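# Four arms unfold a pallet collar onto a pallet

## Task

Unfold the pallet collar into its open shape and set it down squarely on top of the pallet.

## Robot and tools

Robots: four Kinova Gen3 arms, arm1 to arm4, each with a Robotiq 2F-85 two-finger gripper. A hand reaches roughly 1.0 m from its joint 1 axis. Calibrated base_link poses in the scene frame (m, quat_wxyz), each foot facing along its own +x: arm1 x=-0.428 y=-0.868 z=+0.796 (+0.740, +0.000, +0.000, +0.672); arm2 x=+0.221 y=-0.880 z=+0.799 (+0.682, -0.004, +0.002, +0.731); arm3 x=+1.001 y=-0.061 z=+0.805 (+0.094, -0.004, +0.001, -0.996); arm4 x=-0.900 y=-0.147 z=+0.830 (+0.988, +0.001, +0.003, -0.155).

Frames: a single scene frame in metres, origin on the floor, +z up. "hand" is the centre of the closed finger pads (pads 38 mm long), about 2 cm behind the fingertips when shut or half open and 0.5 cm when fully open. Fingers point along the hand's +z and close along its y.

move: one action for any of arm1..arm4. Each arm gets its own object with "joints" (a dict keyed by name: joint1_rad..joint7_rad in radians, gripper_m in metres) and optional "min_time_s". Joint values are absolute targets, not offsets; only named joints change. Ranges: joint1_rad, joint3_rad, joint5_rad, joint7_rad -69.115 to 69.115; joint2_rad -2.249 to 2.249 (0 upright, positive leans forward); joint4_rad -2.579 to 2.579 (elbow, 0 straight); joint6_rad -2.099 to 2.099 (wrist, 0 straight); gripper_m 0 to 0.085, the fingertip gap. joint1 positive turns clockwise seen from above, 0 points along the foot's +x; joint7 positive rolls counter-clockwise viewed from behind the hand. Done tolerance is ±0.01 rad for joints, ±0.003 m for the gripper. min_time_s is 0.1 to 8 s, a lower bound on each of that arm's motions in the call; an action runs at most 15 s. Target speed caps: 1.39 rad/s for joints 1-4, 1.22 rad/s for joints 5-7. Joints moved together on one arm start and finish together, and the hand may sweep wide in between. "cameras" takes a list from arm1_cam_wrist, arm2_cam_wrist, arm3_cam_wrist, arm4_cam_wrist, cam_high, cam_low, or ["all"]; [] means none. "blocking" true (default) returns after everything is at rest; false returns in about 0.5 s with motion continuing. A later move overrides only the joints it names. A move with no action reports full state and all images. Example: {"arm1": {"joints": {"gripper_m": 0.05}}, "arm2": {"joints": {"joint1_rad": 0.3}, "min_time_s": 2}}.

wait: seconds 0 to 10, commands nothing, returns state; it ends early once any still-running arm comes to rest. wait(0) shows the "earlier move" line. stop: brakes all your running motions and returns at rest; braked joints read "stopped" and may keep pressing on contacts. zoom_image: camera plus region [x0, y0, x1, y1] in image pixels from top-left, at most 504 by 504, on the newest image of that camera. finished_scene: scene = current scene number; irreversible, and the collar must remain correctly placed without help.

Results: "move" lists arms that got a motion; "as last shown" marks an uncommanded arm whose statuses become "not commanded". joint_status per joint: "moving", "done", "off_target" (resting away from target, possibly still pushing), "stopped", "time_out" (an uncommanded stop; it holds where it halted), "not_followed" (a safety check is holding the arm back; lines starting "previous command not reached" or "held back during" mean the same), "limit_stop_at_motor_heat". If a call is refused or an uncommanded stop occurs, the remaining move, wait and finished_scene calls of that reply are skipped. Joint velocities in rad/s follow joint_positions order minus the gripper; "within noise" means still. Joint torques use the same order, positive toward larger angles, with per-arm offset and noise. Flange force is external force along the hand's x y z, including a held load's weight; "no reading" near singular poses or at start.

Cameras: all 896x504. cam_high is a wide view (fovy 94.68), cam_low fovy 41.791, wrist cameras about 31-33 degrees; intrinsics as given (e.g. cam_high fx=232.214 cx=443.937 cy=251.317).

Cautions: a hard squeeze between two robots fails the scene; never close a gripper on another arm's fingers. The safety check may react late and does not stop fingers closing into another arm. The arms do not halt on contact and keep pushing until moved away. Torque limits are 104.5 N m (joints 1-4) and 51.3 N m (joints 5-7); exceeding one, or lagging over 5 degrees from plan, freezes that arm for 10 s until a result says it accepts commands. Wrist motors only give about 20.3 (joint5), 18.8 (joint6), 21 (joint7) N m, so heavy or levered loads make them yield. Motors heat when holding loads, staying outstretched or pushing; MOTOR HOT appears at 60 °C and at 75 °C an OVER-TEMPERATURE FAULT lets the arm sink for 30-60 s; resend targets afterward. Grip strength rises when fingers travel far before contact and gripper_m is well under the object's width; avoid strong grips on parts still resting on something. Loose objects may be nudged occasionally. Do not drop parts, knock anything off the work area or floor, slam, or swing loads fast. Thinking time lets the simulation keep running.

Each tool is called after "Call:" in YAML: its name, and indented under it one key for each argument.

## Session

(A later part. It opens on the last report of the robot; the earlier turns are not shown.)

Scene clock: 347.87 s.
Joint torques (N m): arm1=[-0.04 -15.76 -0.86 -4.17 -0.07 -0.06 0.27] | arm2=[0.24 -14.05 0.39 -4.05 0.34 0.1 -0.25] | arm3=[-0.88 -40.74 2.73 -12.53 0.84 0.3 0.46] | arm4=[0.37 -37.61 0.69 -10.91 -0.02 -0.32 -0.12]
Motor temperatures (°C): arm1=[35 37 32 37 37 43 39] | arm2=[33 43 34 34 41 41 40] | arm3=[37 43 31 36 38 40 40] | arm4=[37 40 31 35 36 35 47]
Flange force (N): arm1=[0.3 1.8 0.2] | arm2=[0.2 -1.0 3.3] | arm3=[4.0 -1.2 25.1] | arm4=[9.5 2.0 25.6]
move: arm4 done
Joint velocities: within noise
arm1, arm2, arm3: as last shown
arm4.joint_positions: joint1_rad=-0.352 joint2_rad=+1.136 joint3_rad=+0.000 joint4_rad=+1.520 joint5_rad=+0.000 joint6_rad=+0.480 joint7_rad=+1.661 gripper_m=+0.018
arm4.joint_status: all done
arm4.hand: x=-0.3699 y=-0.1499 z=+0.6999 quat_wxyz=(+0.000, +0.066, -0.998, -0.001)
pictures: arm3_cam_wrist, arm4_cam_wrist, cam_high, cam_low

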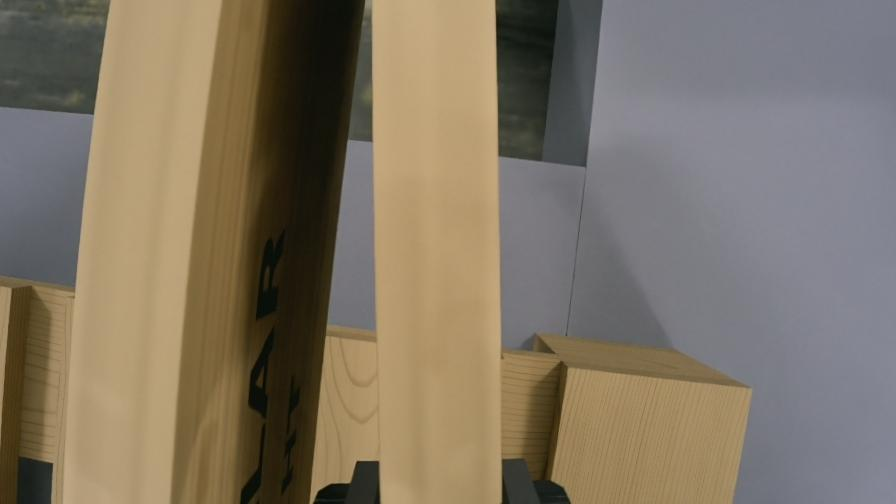

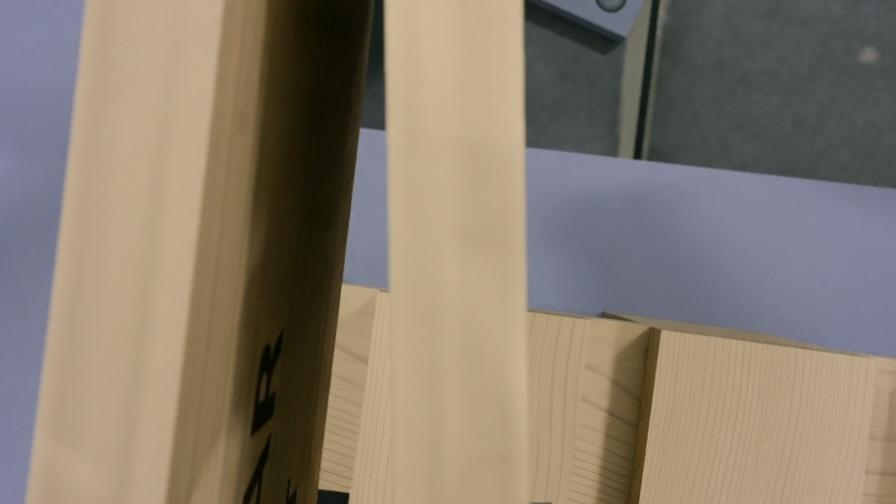

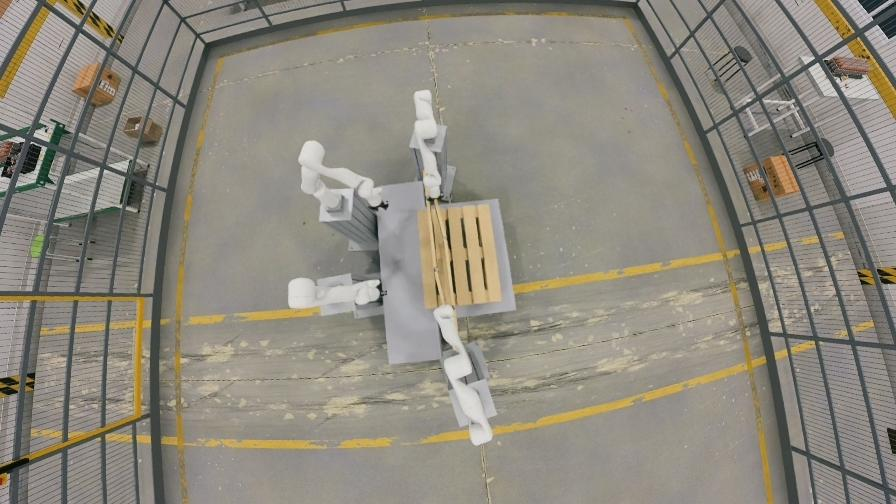

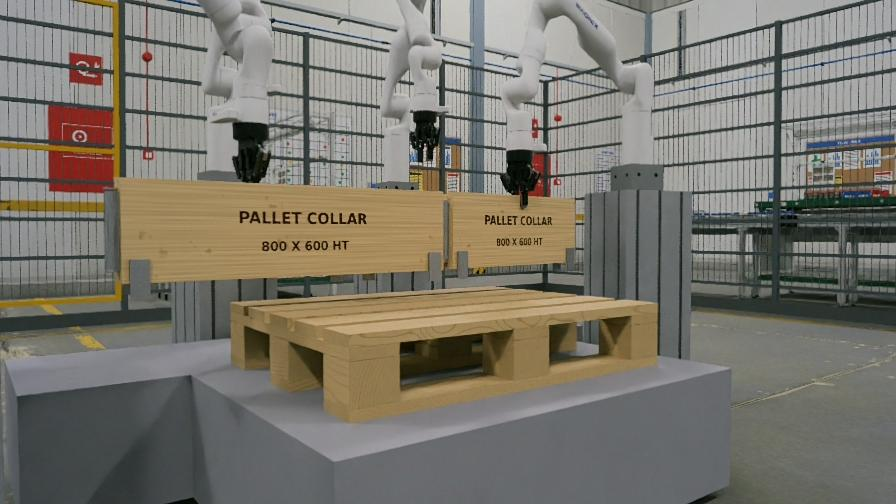

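Call:
move:
  arm3: {"joints": {"joint1_rad": -0.0284, "joint2_rad": 1.2257, "joint4_rad": 1.1448, "joint6_rad": 0.7789, "joint7_rad": 1.7466}, "min_time_s": 3}
  arm4: {"joints": {"joint1_rad": -0.3509, "joint2_rad": 1.1337, "joint4_rad": 1.5296, "joint6_rad": 0.4728, "joint7_rad": 1.924}, "min_time_s": 3}
  cameras: ["arm3_cam_wrist", "arm4_cam_wrist", "cam_low", "cam_high"]

Call:
zoom_image:
  camera: "cam_high"
  region: [380, 170, 530, 330]

Scene clock: 354.83 s.
Joint torques (N m): arm1=[-0.09 -15.69 -0.89 -4.17 -0.14 -0.07 0.28] | arm2=[0.22 -14.06 0.4 -4.08 0.36 0.09 -0.24] | arm3=[-1.6 -39.15 2.23 -10.62 0.93 1.29 0.74] | arm4=[0.77 -36.6 0.75 -9.1 -0.39 0.44 -0.45]
Motor temperatures (°C): arm1=[35 37 32 37 37 42 39] | arm2=[33 43 34 34 41 41 40] | arm3=[37 44 31 36 38 40 40] | arm4=[37 41 31 35 36 35 47]
Flange force (N): arm1=[0.2 1.7 0.0] | arm2=[0.1 -1.0 3.4] | arm3=[1.0 -1.6 24.8] | arm4=[5.2 3.1 26.1]
move: arm3 done; arm4 done
Joint velocities: within noise
arm1.joint_positions: joint1_rad=+0.176 joint2_rad=+0.577 joint3_rad=+0.000 joint4_rad=+2.033 joint5_rad=+0.000 joint6_rad=+0.532 joint7_rad=+0.272 gripper_m=+0.045
arm1.joint_status: not commanded
arm1.hand: x=-0.2998 y=-0.4998 z=+0.8508 quat_wxyz=(+0.000, +0.000, -1.000, +0.000)
arm2.joint_positions: joint1_rad=+0.076 joint2_rad=+0.501 joint3_rad=+0.000 joint4_rad=+2.232 joint5_rad=+0.000 joint6_rad=+0.400 joint7_rad=+0.006 gripper_m=+0.045
arm2.joint_status: not commanded
arm2.hand: x=+0.2481 y=-0.5497 z=+0.8509 quat_wxyz=(-0.002, +0.000, -1.000, +0.000)
arm3.joint_positions: joint1_rad=-0.028 joint2_rad=+1.226 joint3_rad=+0.000 joint4_rad=+1.145 joint5_rad=+0.000 joint6_rad=+0.779 joint7_rad=+1.747 gripper_m=+0.018
arm3.joint_status: all done
arm3.hand: x=+0.3963 y=-0.1687 z=+0.6998 quat_wxyz=(+0.001, -0.981, -0.195, +0.000)
arm4.joint_positions: joint1_rad=-0.351 joint2_rad=+1.134 joint3_rad=+0.000 joint4_rad=+1.530 joint5_rad=+0.000 joint6_rad=+0.473 joint7_rad=+1.924 gripper_m=+0.018
arm4.joint_status: all done
arm4.hand: x=-0.3722 y=-0.1506 z=+0.6998 quat_wxyz=(+0.000, +0.195, -0.981, -0.001)
pictures: arm3_cam_wrist, arm4_cam_wrist, cam_high, cam_low

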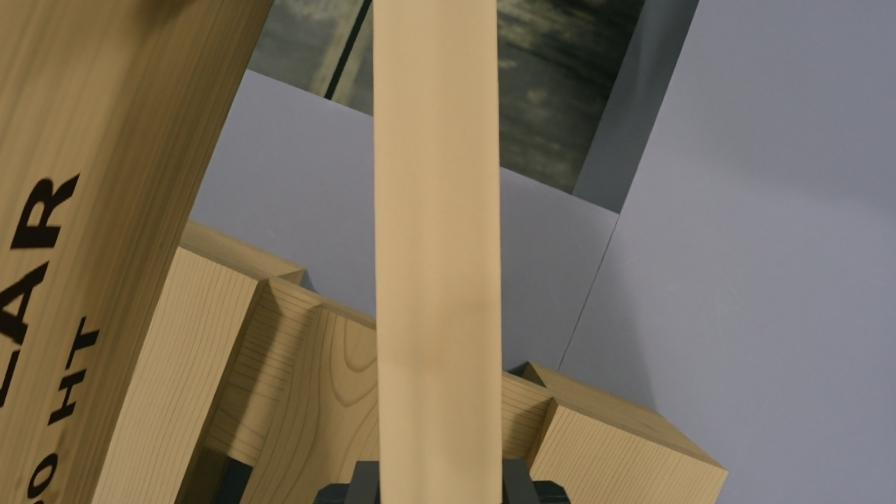

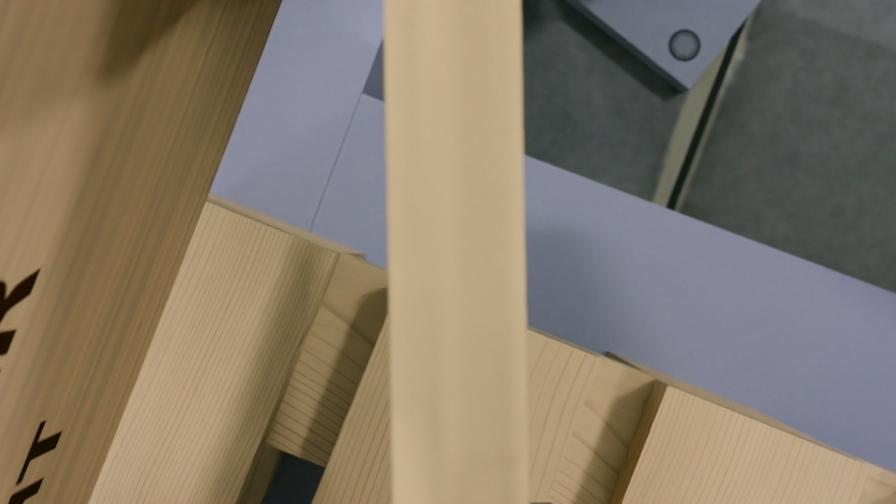

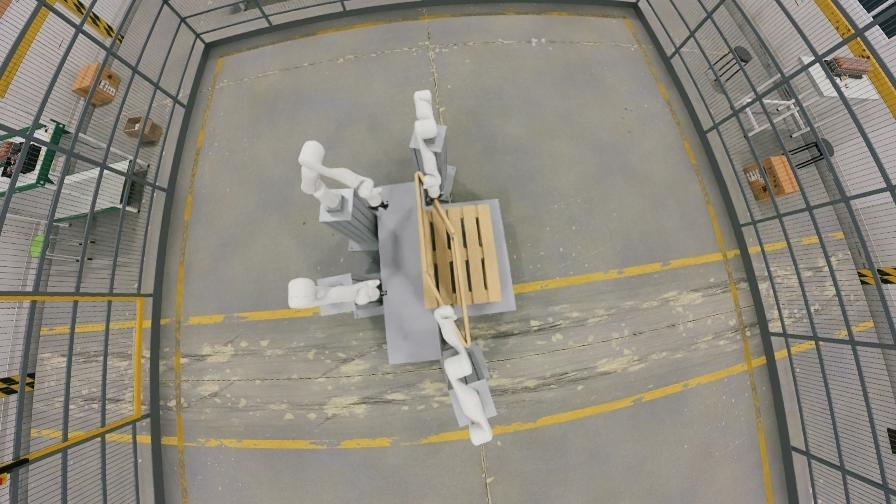

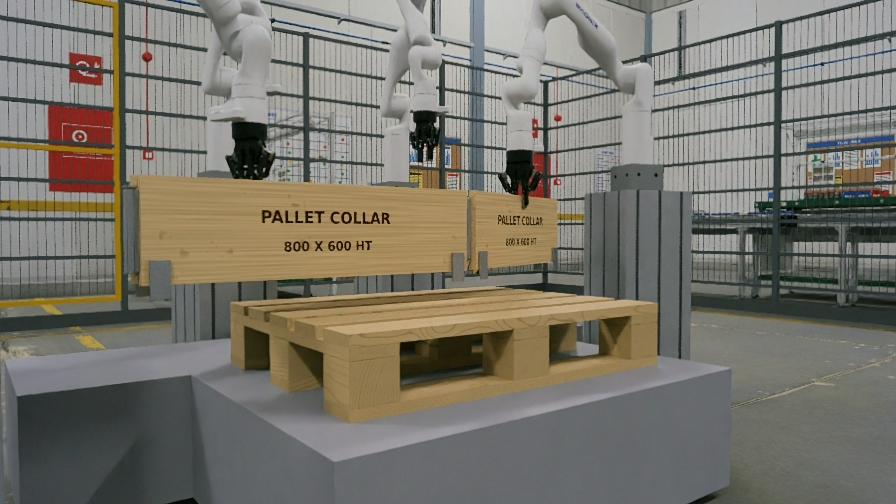

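Scaled by 3.150 from the camera's image (finer frame: 1280x720).

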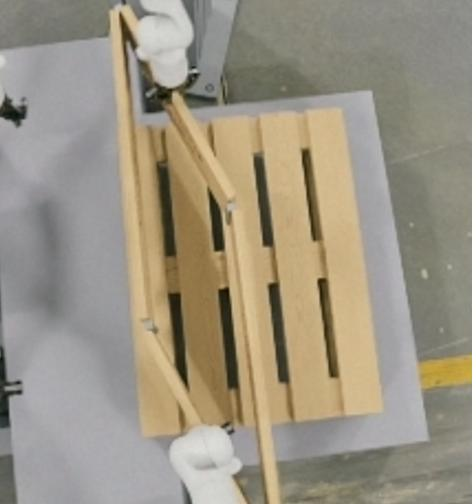

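Call:
move:
  arm3: {"joints": {"joint1_rad": -0.0263, "joint2_rad": 1.2205, "joint4_rad": 1.1595, "joint6_rad": 0.7694, "joint7_rad": 2.0541}, "min_time_s": 2.5}
  arm4: {"joints": {"joint1_rad": -0.3479, "joint2_rad": 1.1313, "joint4_rad": 1.5391, "joint6_rad": 0.4658, "joint7_rad": 2.2324}, "min_time_s": 2.5}

Call:
move:
  arm3: {"joints": {"joint1_rad": -0.0229, "joint2_rad": 1.216, "joint4_rad": 1.1721, "joint6_rad": 0.7612, "joint7_rad": 2.4066}, "min_time_s": 2.5}
  arm4: {"joints": {"joint1_rad": -0.343, "joint2_rad": 1.1292, "joint4_rad": 1.5472, "joint6_rad": 0.4597, "joint7_rad": 2.5864}, "min_time_s": 2.5}
  cameras: ["arm3_cam_wrist", "arm4_cam_wrist", "cam_low", "cam_high"]

Call:
zoom_image:
  camera: "cam_high"
  region: [380, 170, 530, 330]

Scene clock: 361.53 s.
Joint torques (N m): arm1=[-0.02 -15.66 -0.93 -4.22 -0.06 -0.09 0.25] | arm2=[0.25 -14.1 0.41 -4.05 0.34 0.11 -0.25] | arm3=[-1.66 -38.44 2.15 -10.16 0.96 1.48 0.84] | arm4=[0.8 -36.56 0.71 -8.86 -0.49 0.44 -0.55]
Motor temperatures (°C): arm1=[35 37 32 37 37 42 39] | arm2=[33 42 34 34 41 41 40] | arm3=[37 45 31 36 38 40 40] | arm4=[37 41 31 35 36 35 47]
Flange force (N): arm1=[0.3 1.6 -0.1] | arm2=[0.2 -0.9 3.5] | arm3=[1.3 -1.2 24.2] | arm4=[3.7 4.0 26.4]
move: arm3 done; arm4 done
Joint velocities: within noise
arm1, arm2: as last shown
arm3.joint_positions: joint1_rad=-0.026 joint2_rad=+1.221 joint3_rad=+0.000 joint4_rad=+1.160 joint5_rad=+0.000 joint6_rad=+0.769 joint7_rad=+2.054 gripper_m=+0.018
arm3.joint_status: all done
arm3.hand: x=+0.3989 y=-0.1669 z=+0.6997 quat_wxyz=(+0.001, -0.940, -0.342, +0.000)
arm4.joint_positions: joint1_rad=-0.348 joint2_rad=+1.131 joint3_rad=+0.000 joint4_rad=+1.539 joint5_rad=+0.000 joint6_rad=+0.466 joint7_rad=+2.232 gripper_m=+0.018
arm4.joint_status: all done
arm4.hand: x=-0.3746 y=-0.1523 z=+0.6997 quat_wxyz=(-0.001, +0.342, -0.940, -0.001)
pictures: none

Scene clock: 364.37 s.
Joint torques (N m): arm1=[-0.11 -15.7 -0.91 -4.21 -0.11 -0.05 0.27] | arm2=[0.28 -14.09 0.38 -4.07 0.35 0.08 -0.25] | arm3=[-1.64 -38.46 2.27 -10.26 1.02 1.31 0.75] | arm4=[0.81 -36.5 0.75 -8.86 -0.37 0.41 -0.45]
Motor temperatures (°C): arm1=[35 36 32 37 37 42 39] | arm2=[33 42 34 34 41 41 40] | arm3=[37 45 31 36 38 40 40] | arm4=[37 42 31 35 36 35 47]
Flange force (N): arm1=[0.1 1.5 0.1] | arm2=[0.3 -1.0 3.4] | arm3=[1.8 -0.7 24.2] | arm4=[1.9 5.3 26.5]
move: arm3 done; arm4 done
Joint velocities: within noise
arm1, arm2: as last shown
arm3.joint_positions: joint1_rad=-0.023 joint2_rad=+1.216 joint3_rad=+0.000 joint4_rad=+1.172 joint5_rad=+0.000 joint6_rad=+0.761 joint7_rad=+2.407 gripper_m=+0.018
arm3.joint_status: all done
arm3.hand: x=+0.4010 y=-0.1643 z=+0.6998 quat_wxyz=(+0.001, -0.866, -0.500, +0.000)
arm4.joint_positions: joint1_rad=-0.343 joint2_rad=+1.129 joint3_rad=+0.000 joint4_rad=+1.547 joint5_rad=+0.000 joint6_rad=+0.460 joint7_rad=+2.586 gripper_m=+0.018
arm4.joint_status: all done
arm4.hand: x=-0.3767 y=-0.1549 z=+0.6997 quat_wxyz=(-0.001, +0.500, -0.866, -0.001)
pictures: arm3_cam_wrist, arm4_cam_wrist, cam_high, cam_low

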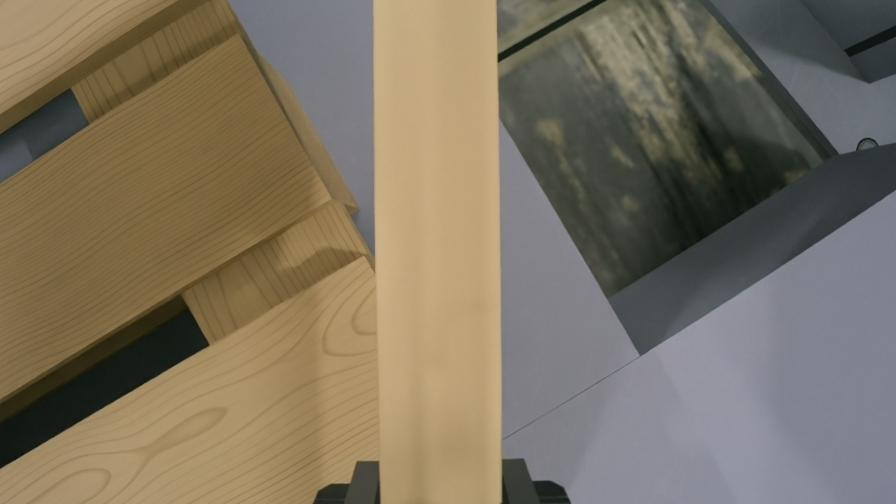

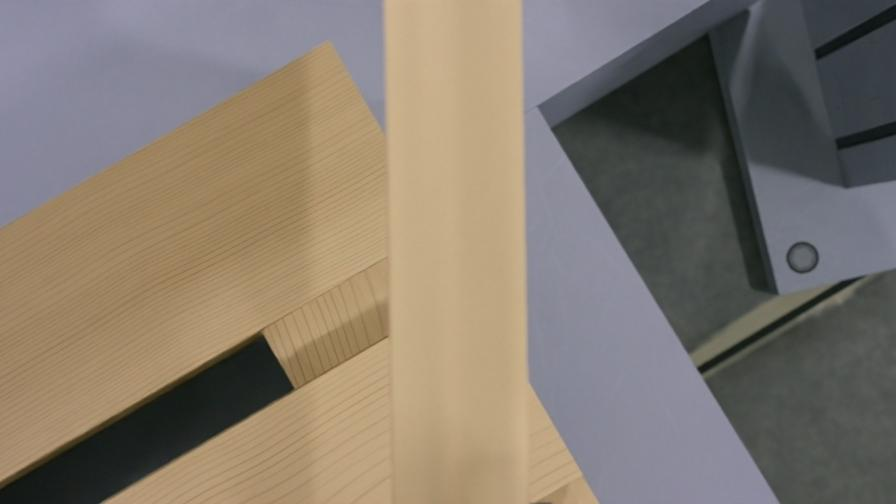

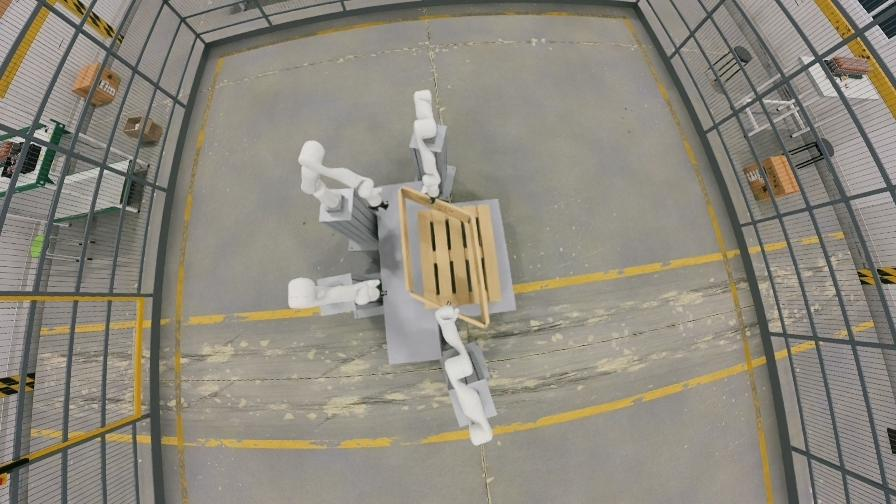

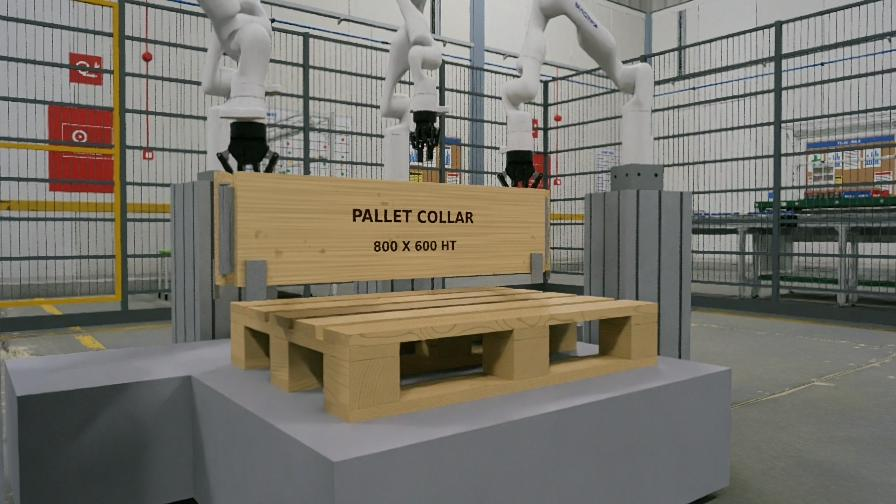

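Scaled by 3.150 from the camera's image (finer frame: 1280x720).

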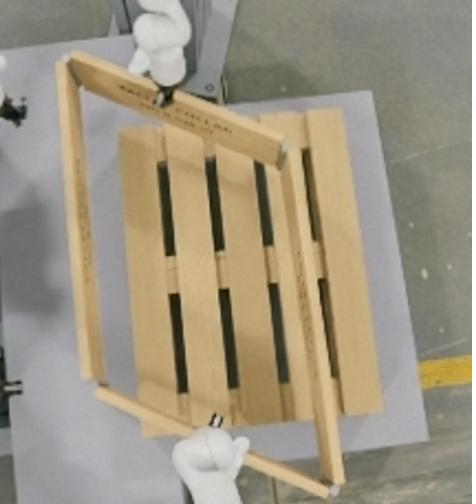

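Opening smoothly. Continue to 80° and 90°.

Call:
move:
  arm3: {"joints": {"joint1_rad": -0.0186, "joint2_rad": 1.2136, "joint4_rad": 1.1788, "joint6_rad": 0.7569, "joint7_rad": 2.76}, "min_time_s": 2.5}
  arm4: {"joints": {"joint1_rad": -0.337, "joint2_rad": 1.128, "joint4_rad": 1.5515, "joint6_rad": 0.4565, "joint7_rad": 2.9415}, "min_time_s": 2.5}

Call:
move:
  arm3: {"joints": {"joint1_rad": -0.0163, "joint2_rad": 1.2133, "joint4_rad": 1.1797, "joint6_rad": 0.7563, "joint7_rad": 2.9368}, "min_time_s": 2}
  arm4: {"joints": {"joint1_rad": -0.3338, "joint2_rad": 1.1279, "joint4_rad": 1.5521, "joint6_rad": 0.4561, "joint7_rad": 3.1192}, "min_time_s": 2}
  cameras: ["arm1_cam_wrist", "arm2_cam_wrist", "arm3_cam_wrist", "arm4_cam_wrist", "cam_low", "cam_high"]

Call:
zoom_image:
  camera: "cam_high"
  region: [370, 170, 530, 330]

Scene clock: 368.37 s.
Joint torques (N m): arm1=[-0.01 -15.71 -0.87 -4.24 -0.14 -0.05 0.23] | arm2=[0.27 -14.05 0.39 -4.06 0.35 0.08 -0.26] | arm3=[-1.5 -38.65 2.43 -10.53 1.05 1.05 0.72] | arm4=[0.62 -36.28 0.54 -8.74 -0.41 0.45 -0.38]
Motor temperatures (°C): arm1=[35 36 32 37 37 42 39] | arm2=[33 42 34 34 41 41 40] | arm3=[37 46 31 36 38 40 40] | arm4=[37 42 31 35 36 35 47]
Flange force (N): arm1=[0.3 1.5 0.2] | arm2=[0.3 -1.0 3.3] | arm3=[1.9 0.4 24.2] | arm4=[0.2 5.6 26.2]
move: arm3 done; arm4 done
Joint velocities: within noise
arm1, arm2: as last shown
arm3.joint_positions: joint1_rad=-0.019 joint2_rad=+1.214 joint3_rad=+0.000 joint4_rad=+1.179 joint5_rad=+0.000 joint6_rad=+0.757 joint7_rad=+2.760 gripper_m=+0.018
arm3.joint_status: all done
arm3.hand: x=+0.4019 y=-0.1615 z=+0.6998 quat_wxyz=(+0.001, -0.766, -0.643, -0.001)
arm4.joint_positions: joint1_rad=-0.337 joint2_rad=+1.128 joint3_rad=+0.000 joint4_rad=+1.552 joint5_rad=+0.000 joint6_rad=+0.457 joint7_rad=+2.941 gripper_m=+0.018
arm4.joint_status: all done
arm4.hand: x=-0.3778 y=-0.1581 z=+0.6997 quat_wxyz=(-0.001, +0.643, -0.766, -0.001)
pictures: none

Scene clock: 370.67 s.
Joint torques (N m): arm1=[-0.04 -15.77 -0.85 -4.2 -0.16 -0.07 0.29] | arm2=[0.25 -14.12 0.37 -4.07 0.34 0.08 -0.24] | arm3=[-1.6 -38.89 2.33 -10.58 1.04 0.98 0.71] | arm4=[0.68 -36.31 0.54 -8.76 -0.4 0.46 -0.38]
Motor temperatures (°C): arm1=[35 36 32 37 37 42 39] | arm2=[33 42 34 34 41 41 40] | arm3=[37 46 31 36 38 40 40] | arm4=[37 42 31 35 36 35 47]
Flange force (N): arm1=[0.3 1.7 0.2] | arm2=[0.3 -0.9 3.5] | arm3=[1.9 0.2 24.5] | arm4=[-0.9 5.6 26.3]
move: arm3 done; arm4 done
Joint velocities: within noise
arm1, arm2: as last shown
arm3.joint_positions: joint1_rad=-0.016 joint2_rad=+1.213 joint3_rad=+0.000 joint4_rad=+1.180 joint5_rad=+0.000 joint6_rad=+0.756 joint7_rad=+2.937 gripper_m=+0.018
arm3.joint_status: all done
arm3.hand: x=+0.4018 y=-0.1600 z=+0.6998 quat_wxyz=(+0.001, -0.707, -0.707, -0.001)
arm4.joint_positions: joint1_rad=-0.334 joint2_rad=+1.128 joint3_rad=+0.000 joint4_rad=+1.552 joint5_rad=+0.000 joint6_rad=+0.456 joint7_rad=+3.119 gripper_m=+0.018
arm4.joint_status: all done
arm4.hand: x=-0.3780 y=-0.1597 z=+0.6997 quat_wxyz=(-0.001, +0.707, -0.707, -0.001)
pictures: arm1_cam_wrist, arm2_cam_wrist, arm3_cam_wrist, arm4_cam_wrist, cam_high, cam_low

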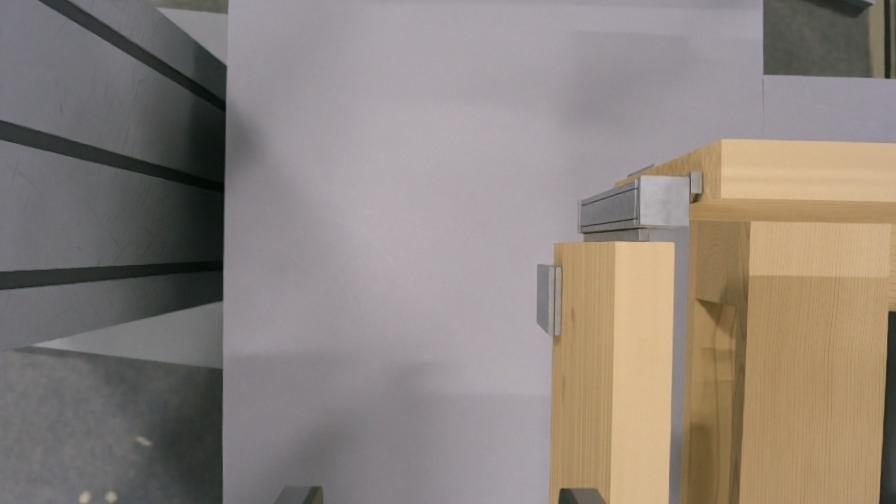

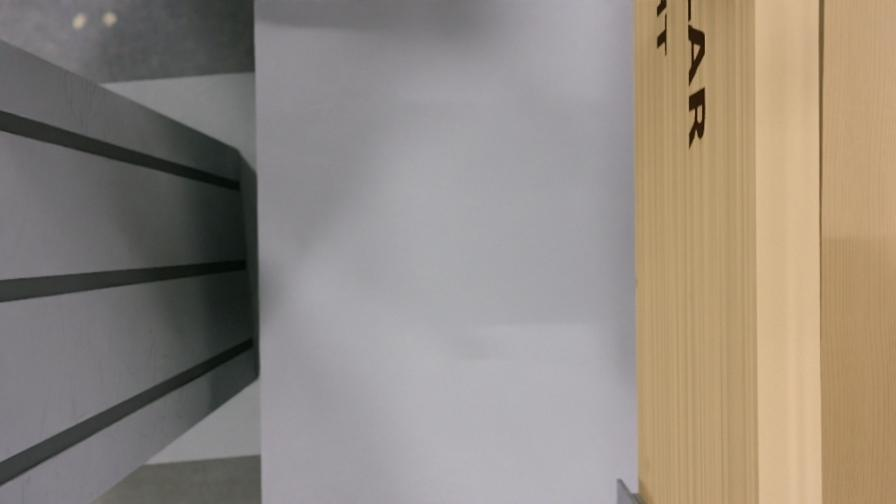

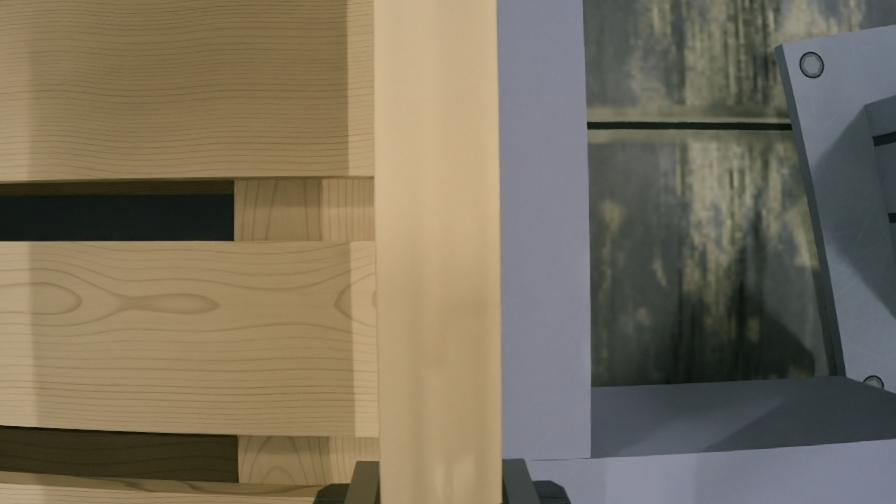

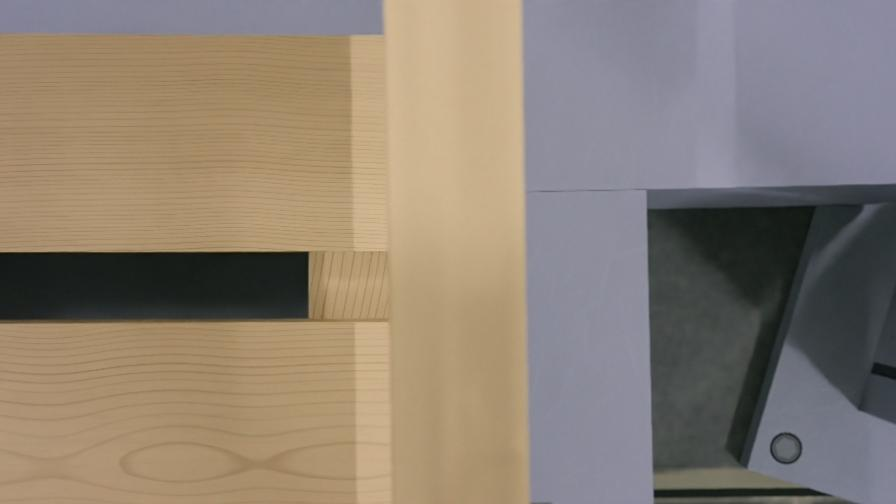

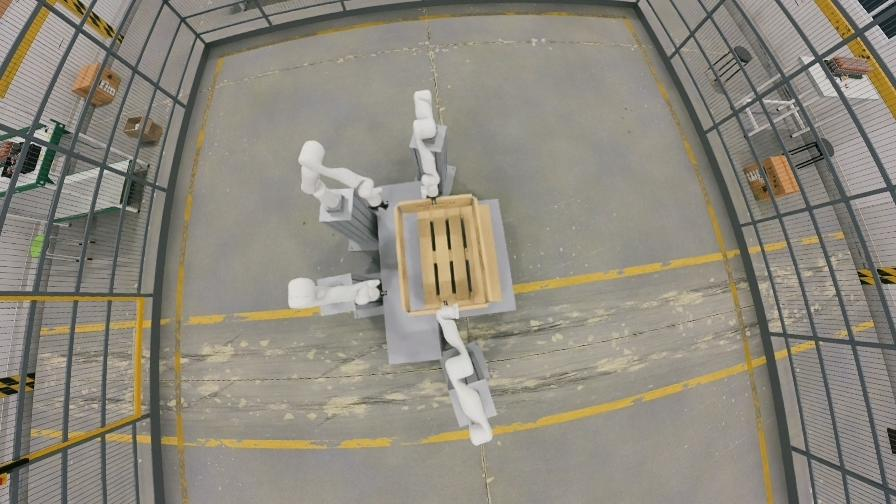

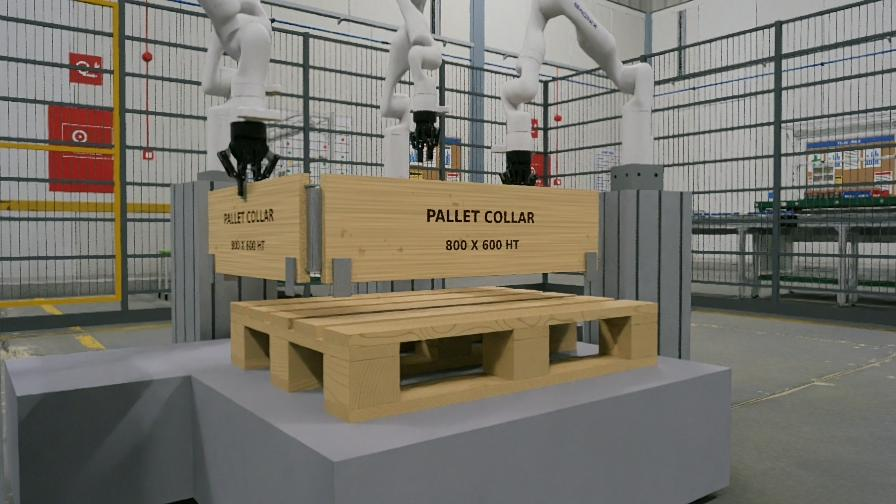

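Scaled by 3.150 from the camera's image (finer frame: 1280x720).

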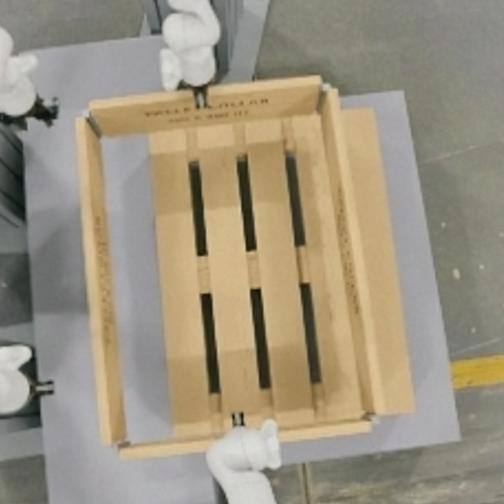

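Call:
move:
  arm3: {"joints": {"joint1_rad": 0.1112, "joint2_rad": 1.2001, "joint4_rad": 1.2182, "joint6_rad": 0.7314, "joint7_rad": 3.0643}, "min_time_s": 2}
  arm4: {"joints": {"joint1_rad": -0.4823, "joint2_rad": 1.1324, "joint4_rad": 1.5366, "joint6_rad": 0.4676, "joint7_rad": 2.9707}, "min_time_s": 2}

Call:
move:
  arm3: {"joints": {"joint1_rad": 0.2396, "joint2_rad": 1.2037, "joint4_rad": 1.2082, "joint6_rad": 0.738, "joint7_rad": 3.1927}, "min_time_s": 2}
  arm4: {"joints": {"joint1_rad": -0.6232, "joint2_rad": 1.1497, "joint4_rad": 1.4764, "joint6_rad": 0.5111, "joint7_rad": 2.8298}, "min_time_s": 2}
  cameras: ["arm1_cam_wrist", "arm2_cam_wrist", "arm3_cam_wrist", "arm4_cam_wrist", "cam_low", "cam_high"]

Call:
zoom_image:
  camera: "cam_high"
  region: [380, 170, 530, 330]

Scene clock: 383.60 s.
Joint torques (N m): arm1=[0.01 -15.73 -0.96 -4.2 -0.12 -0.09 0.26] | arm2=[0.27 -14.05 0.38 -4.08 0.36 0.09 -0.24] | arm3=[-0.76 -37.49 2.5 -9.38 0.35 1.46 -0.03] | arm4=[-0.12 -36.63 0.2 -8.62 0.23 0.48 0.28]
Motor temperatures (°C): arm1=[35 36 32 37 37 42 39] | arm2=[33 42 34 34 41 40 40] | arm3=[37 48 31 36 38 40 40] | arm4=[37 43 31 35 36 35 47]
Flange force (N): arm1=[0.4 1.8 0.1] | arm2=[0.3 -1.0 3.3] | arm3=[1.6 -0.7 23.9] | arm4=[0.0 4.4 26.8]
move: arm3 done; arm4 done
Joint velocities: within noise
arm1, arm2: as last shown
arm3.joint_positions: joint1_rad=+0.111 joint2_rad=+1.200 joint3_rad=+0.000 joint4_rad=+1.218 joint5_rad=+0.000 joint6_rad=+0.731 joint7_rad=+3.064 gripper_m=+0.018
arm3.joint_status: all done
arm3.hand: x=+0.4020 y=-0.0826 z=+0.6997 quat_wxyz=(+0.001, -0.707, -0.707, -0.001)
arm4.joint_positions: joint1_rad=-0.482 joint2_rad=+1.132 joint3_rad=+0.000 joint4_rad=+1.537 joint5_rad=+0.000 joint6_rad=+0.468 joint7_rad=+2.971 gripper_m=+0.018
arm4.joint_status: all done
arm4.hand: x=-0.3782 y=-0.0817 z=+0.6997 quat_wxyz=(-0.001, +0.707, -0.707, -0.001)
pictures: none

Scene clock: 385.90 s.
Joint torques (N m): arm1=[-0.07 -15.75 -0.94 -4.26 -0.11 -0.08 0.28] | arm2=[0.31 -14.06 0.36 -4.04 0.35 0.1 -0.25] | arm3=[-0.43 -36.56 2.72 -8.07 0.46 2.26 0.01] | arm4=[-0.86 -36.41 -0.57 -7.77 0.01 1.26 0.26]
Motor temperatures (°C): arm1=[35 36 32 37 37 42 39] | arm2=[33 42 34 34 41 40 40] | arm3=[37 48 31 36 38 40 40] | arm4=[37 43 31 35 36 35 47]
Flange force (N): arm1=[0.3 1.5 0.2] | arm2=[0.4 -0.9 3.3] | arm3=[1.2 -3.0 23.8] | arm4=[1.3 1.5 26.7]
move: arm3 done; arm4 done
Joint velocities: within noise
arm1, arm2: as last shown
arm3.joint_positions: joint1_rad=+0.240 joint2_rad=+1.204 joint3_rad=+0.000 joint4_rad=+1.208 joint5_rad=+0.000 joint6_rad=+0.738 joint7_rad=+3.193 gripper_m=+0.018
arm3.joint_status: all done
arm3.hand: x=+0.4022 y=-0.0057 z=+0.6997 quat_wxyz=(+0.000, -0.707, -0.707, +0.000)
arm4.joint_positions: joint1_rad=-0.623 joint2_rad=+1.150 joint3_rad=+0.000 joint4_rad=+1.476 joint5_rad=+0.000 joint6_rad=+0.511 joint7_rad=+2.830 gripper_m=+0.018
arm4.joint_status: all done
arm4.hand: x=-0.3785 y=-0.0045 z=+0.6996 quat_wxyz=(-0.001, +0.707, -0.707, -0.001)
pictures: arm1_cam_wrist, arm2_cam_wrist, arm3_cam_wrist, arm4_cam_wrist, cam_high, cam_low

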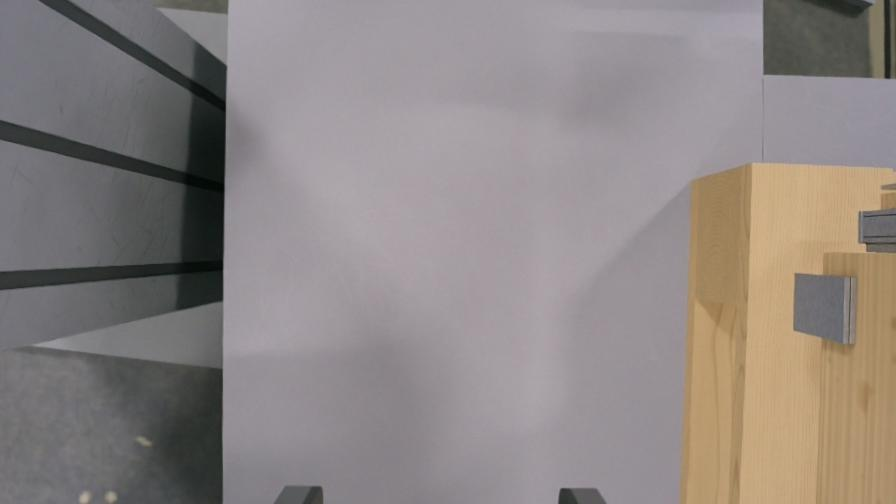

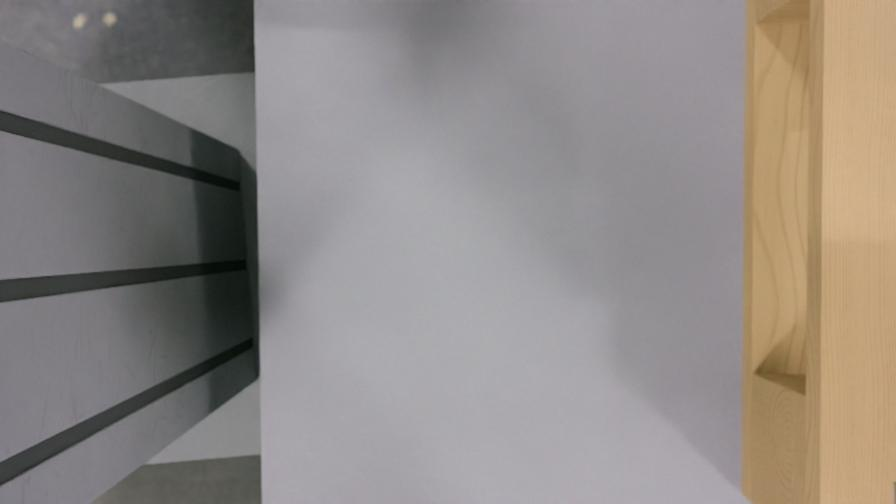

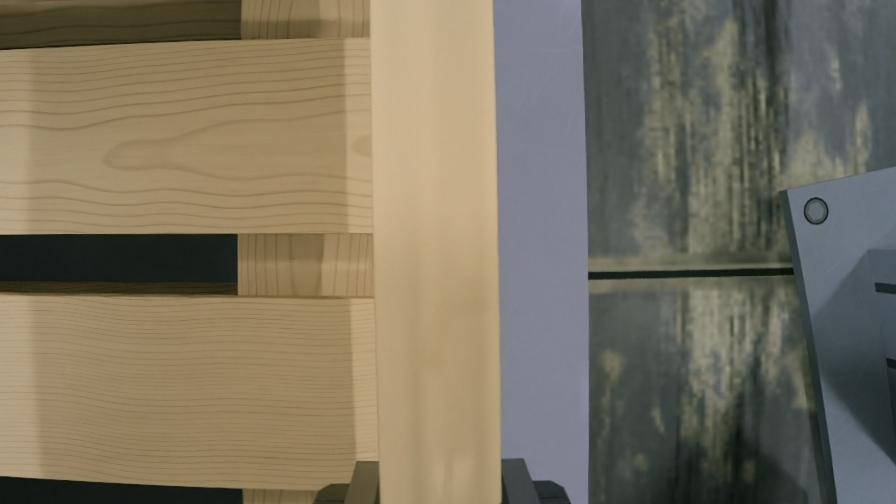

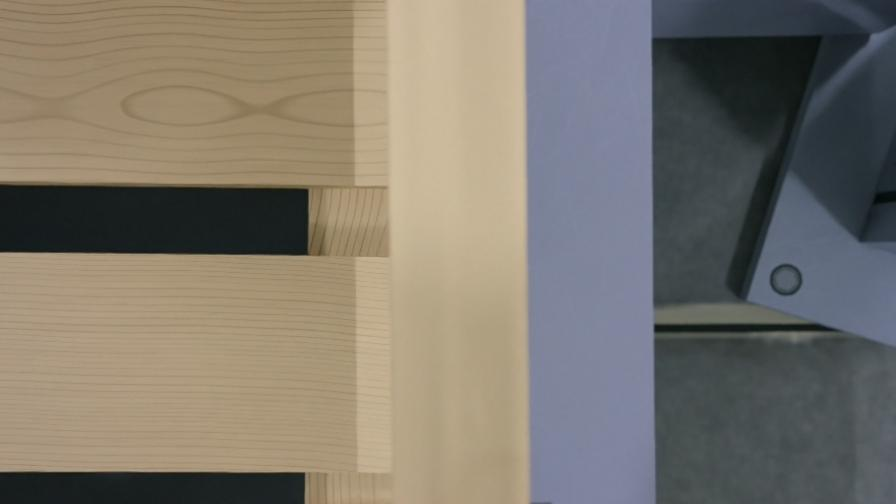

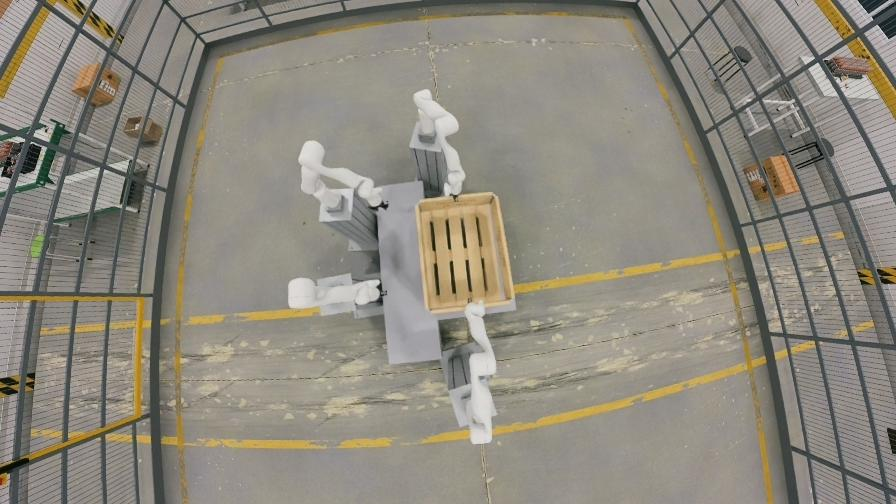

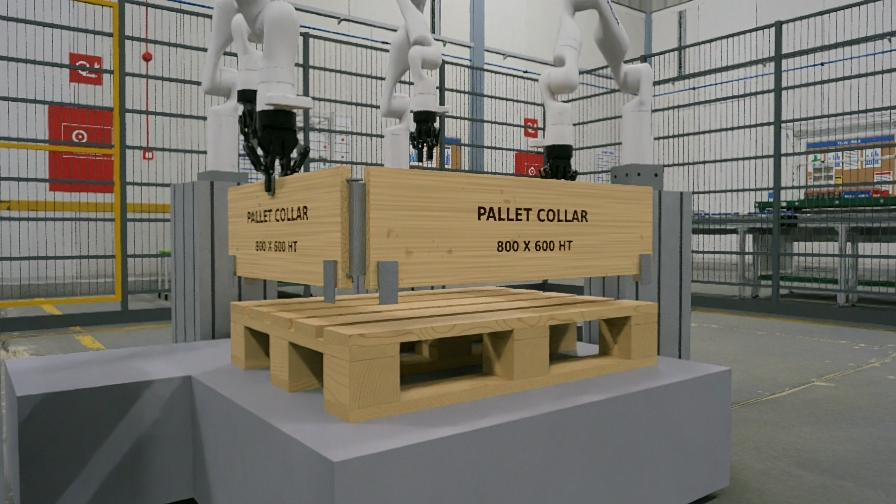

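Scaled by 3.150 from the camera's image (finer frame: 1280x720).

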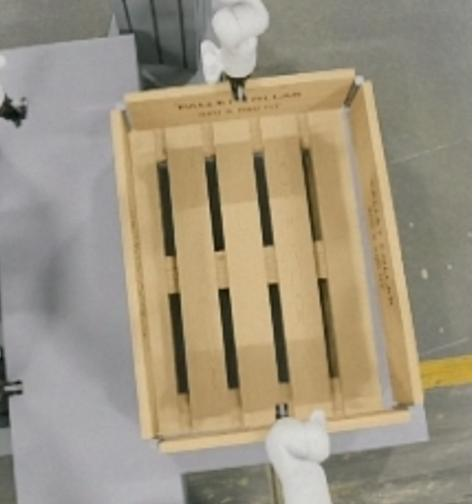

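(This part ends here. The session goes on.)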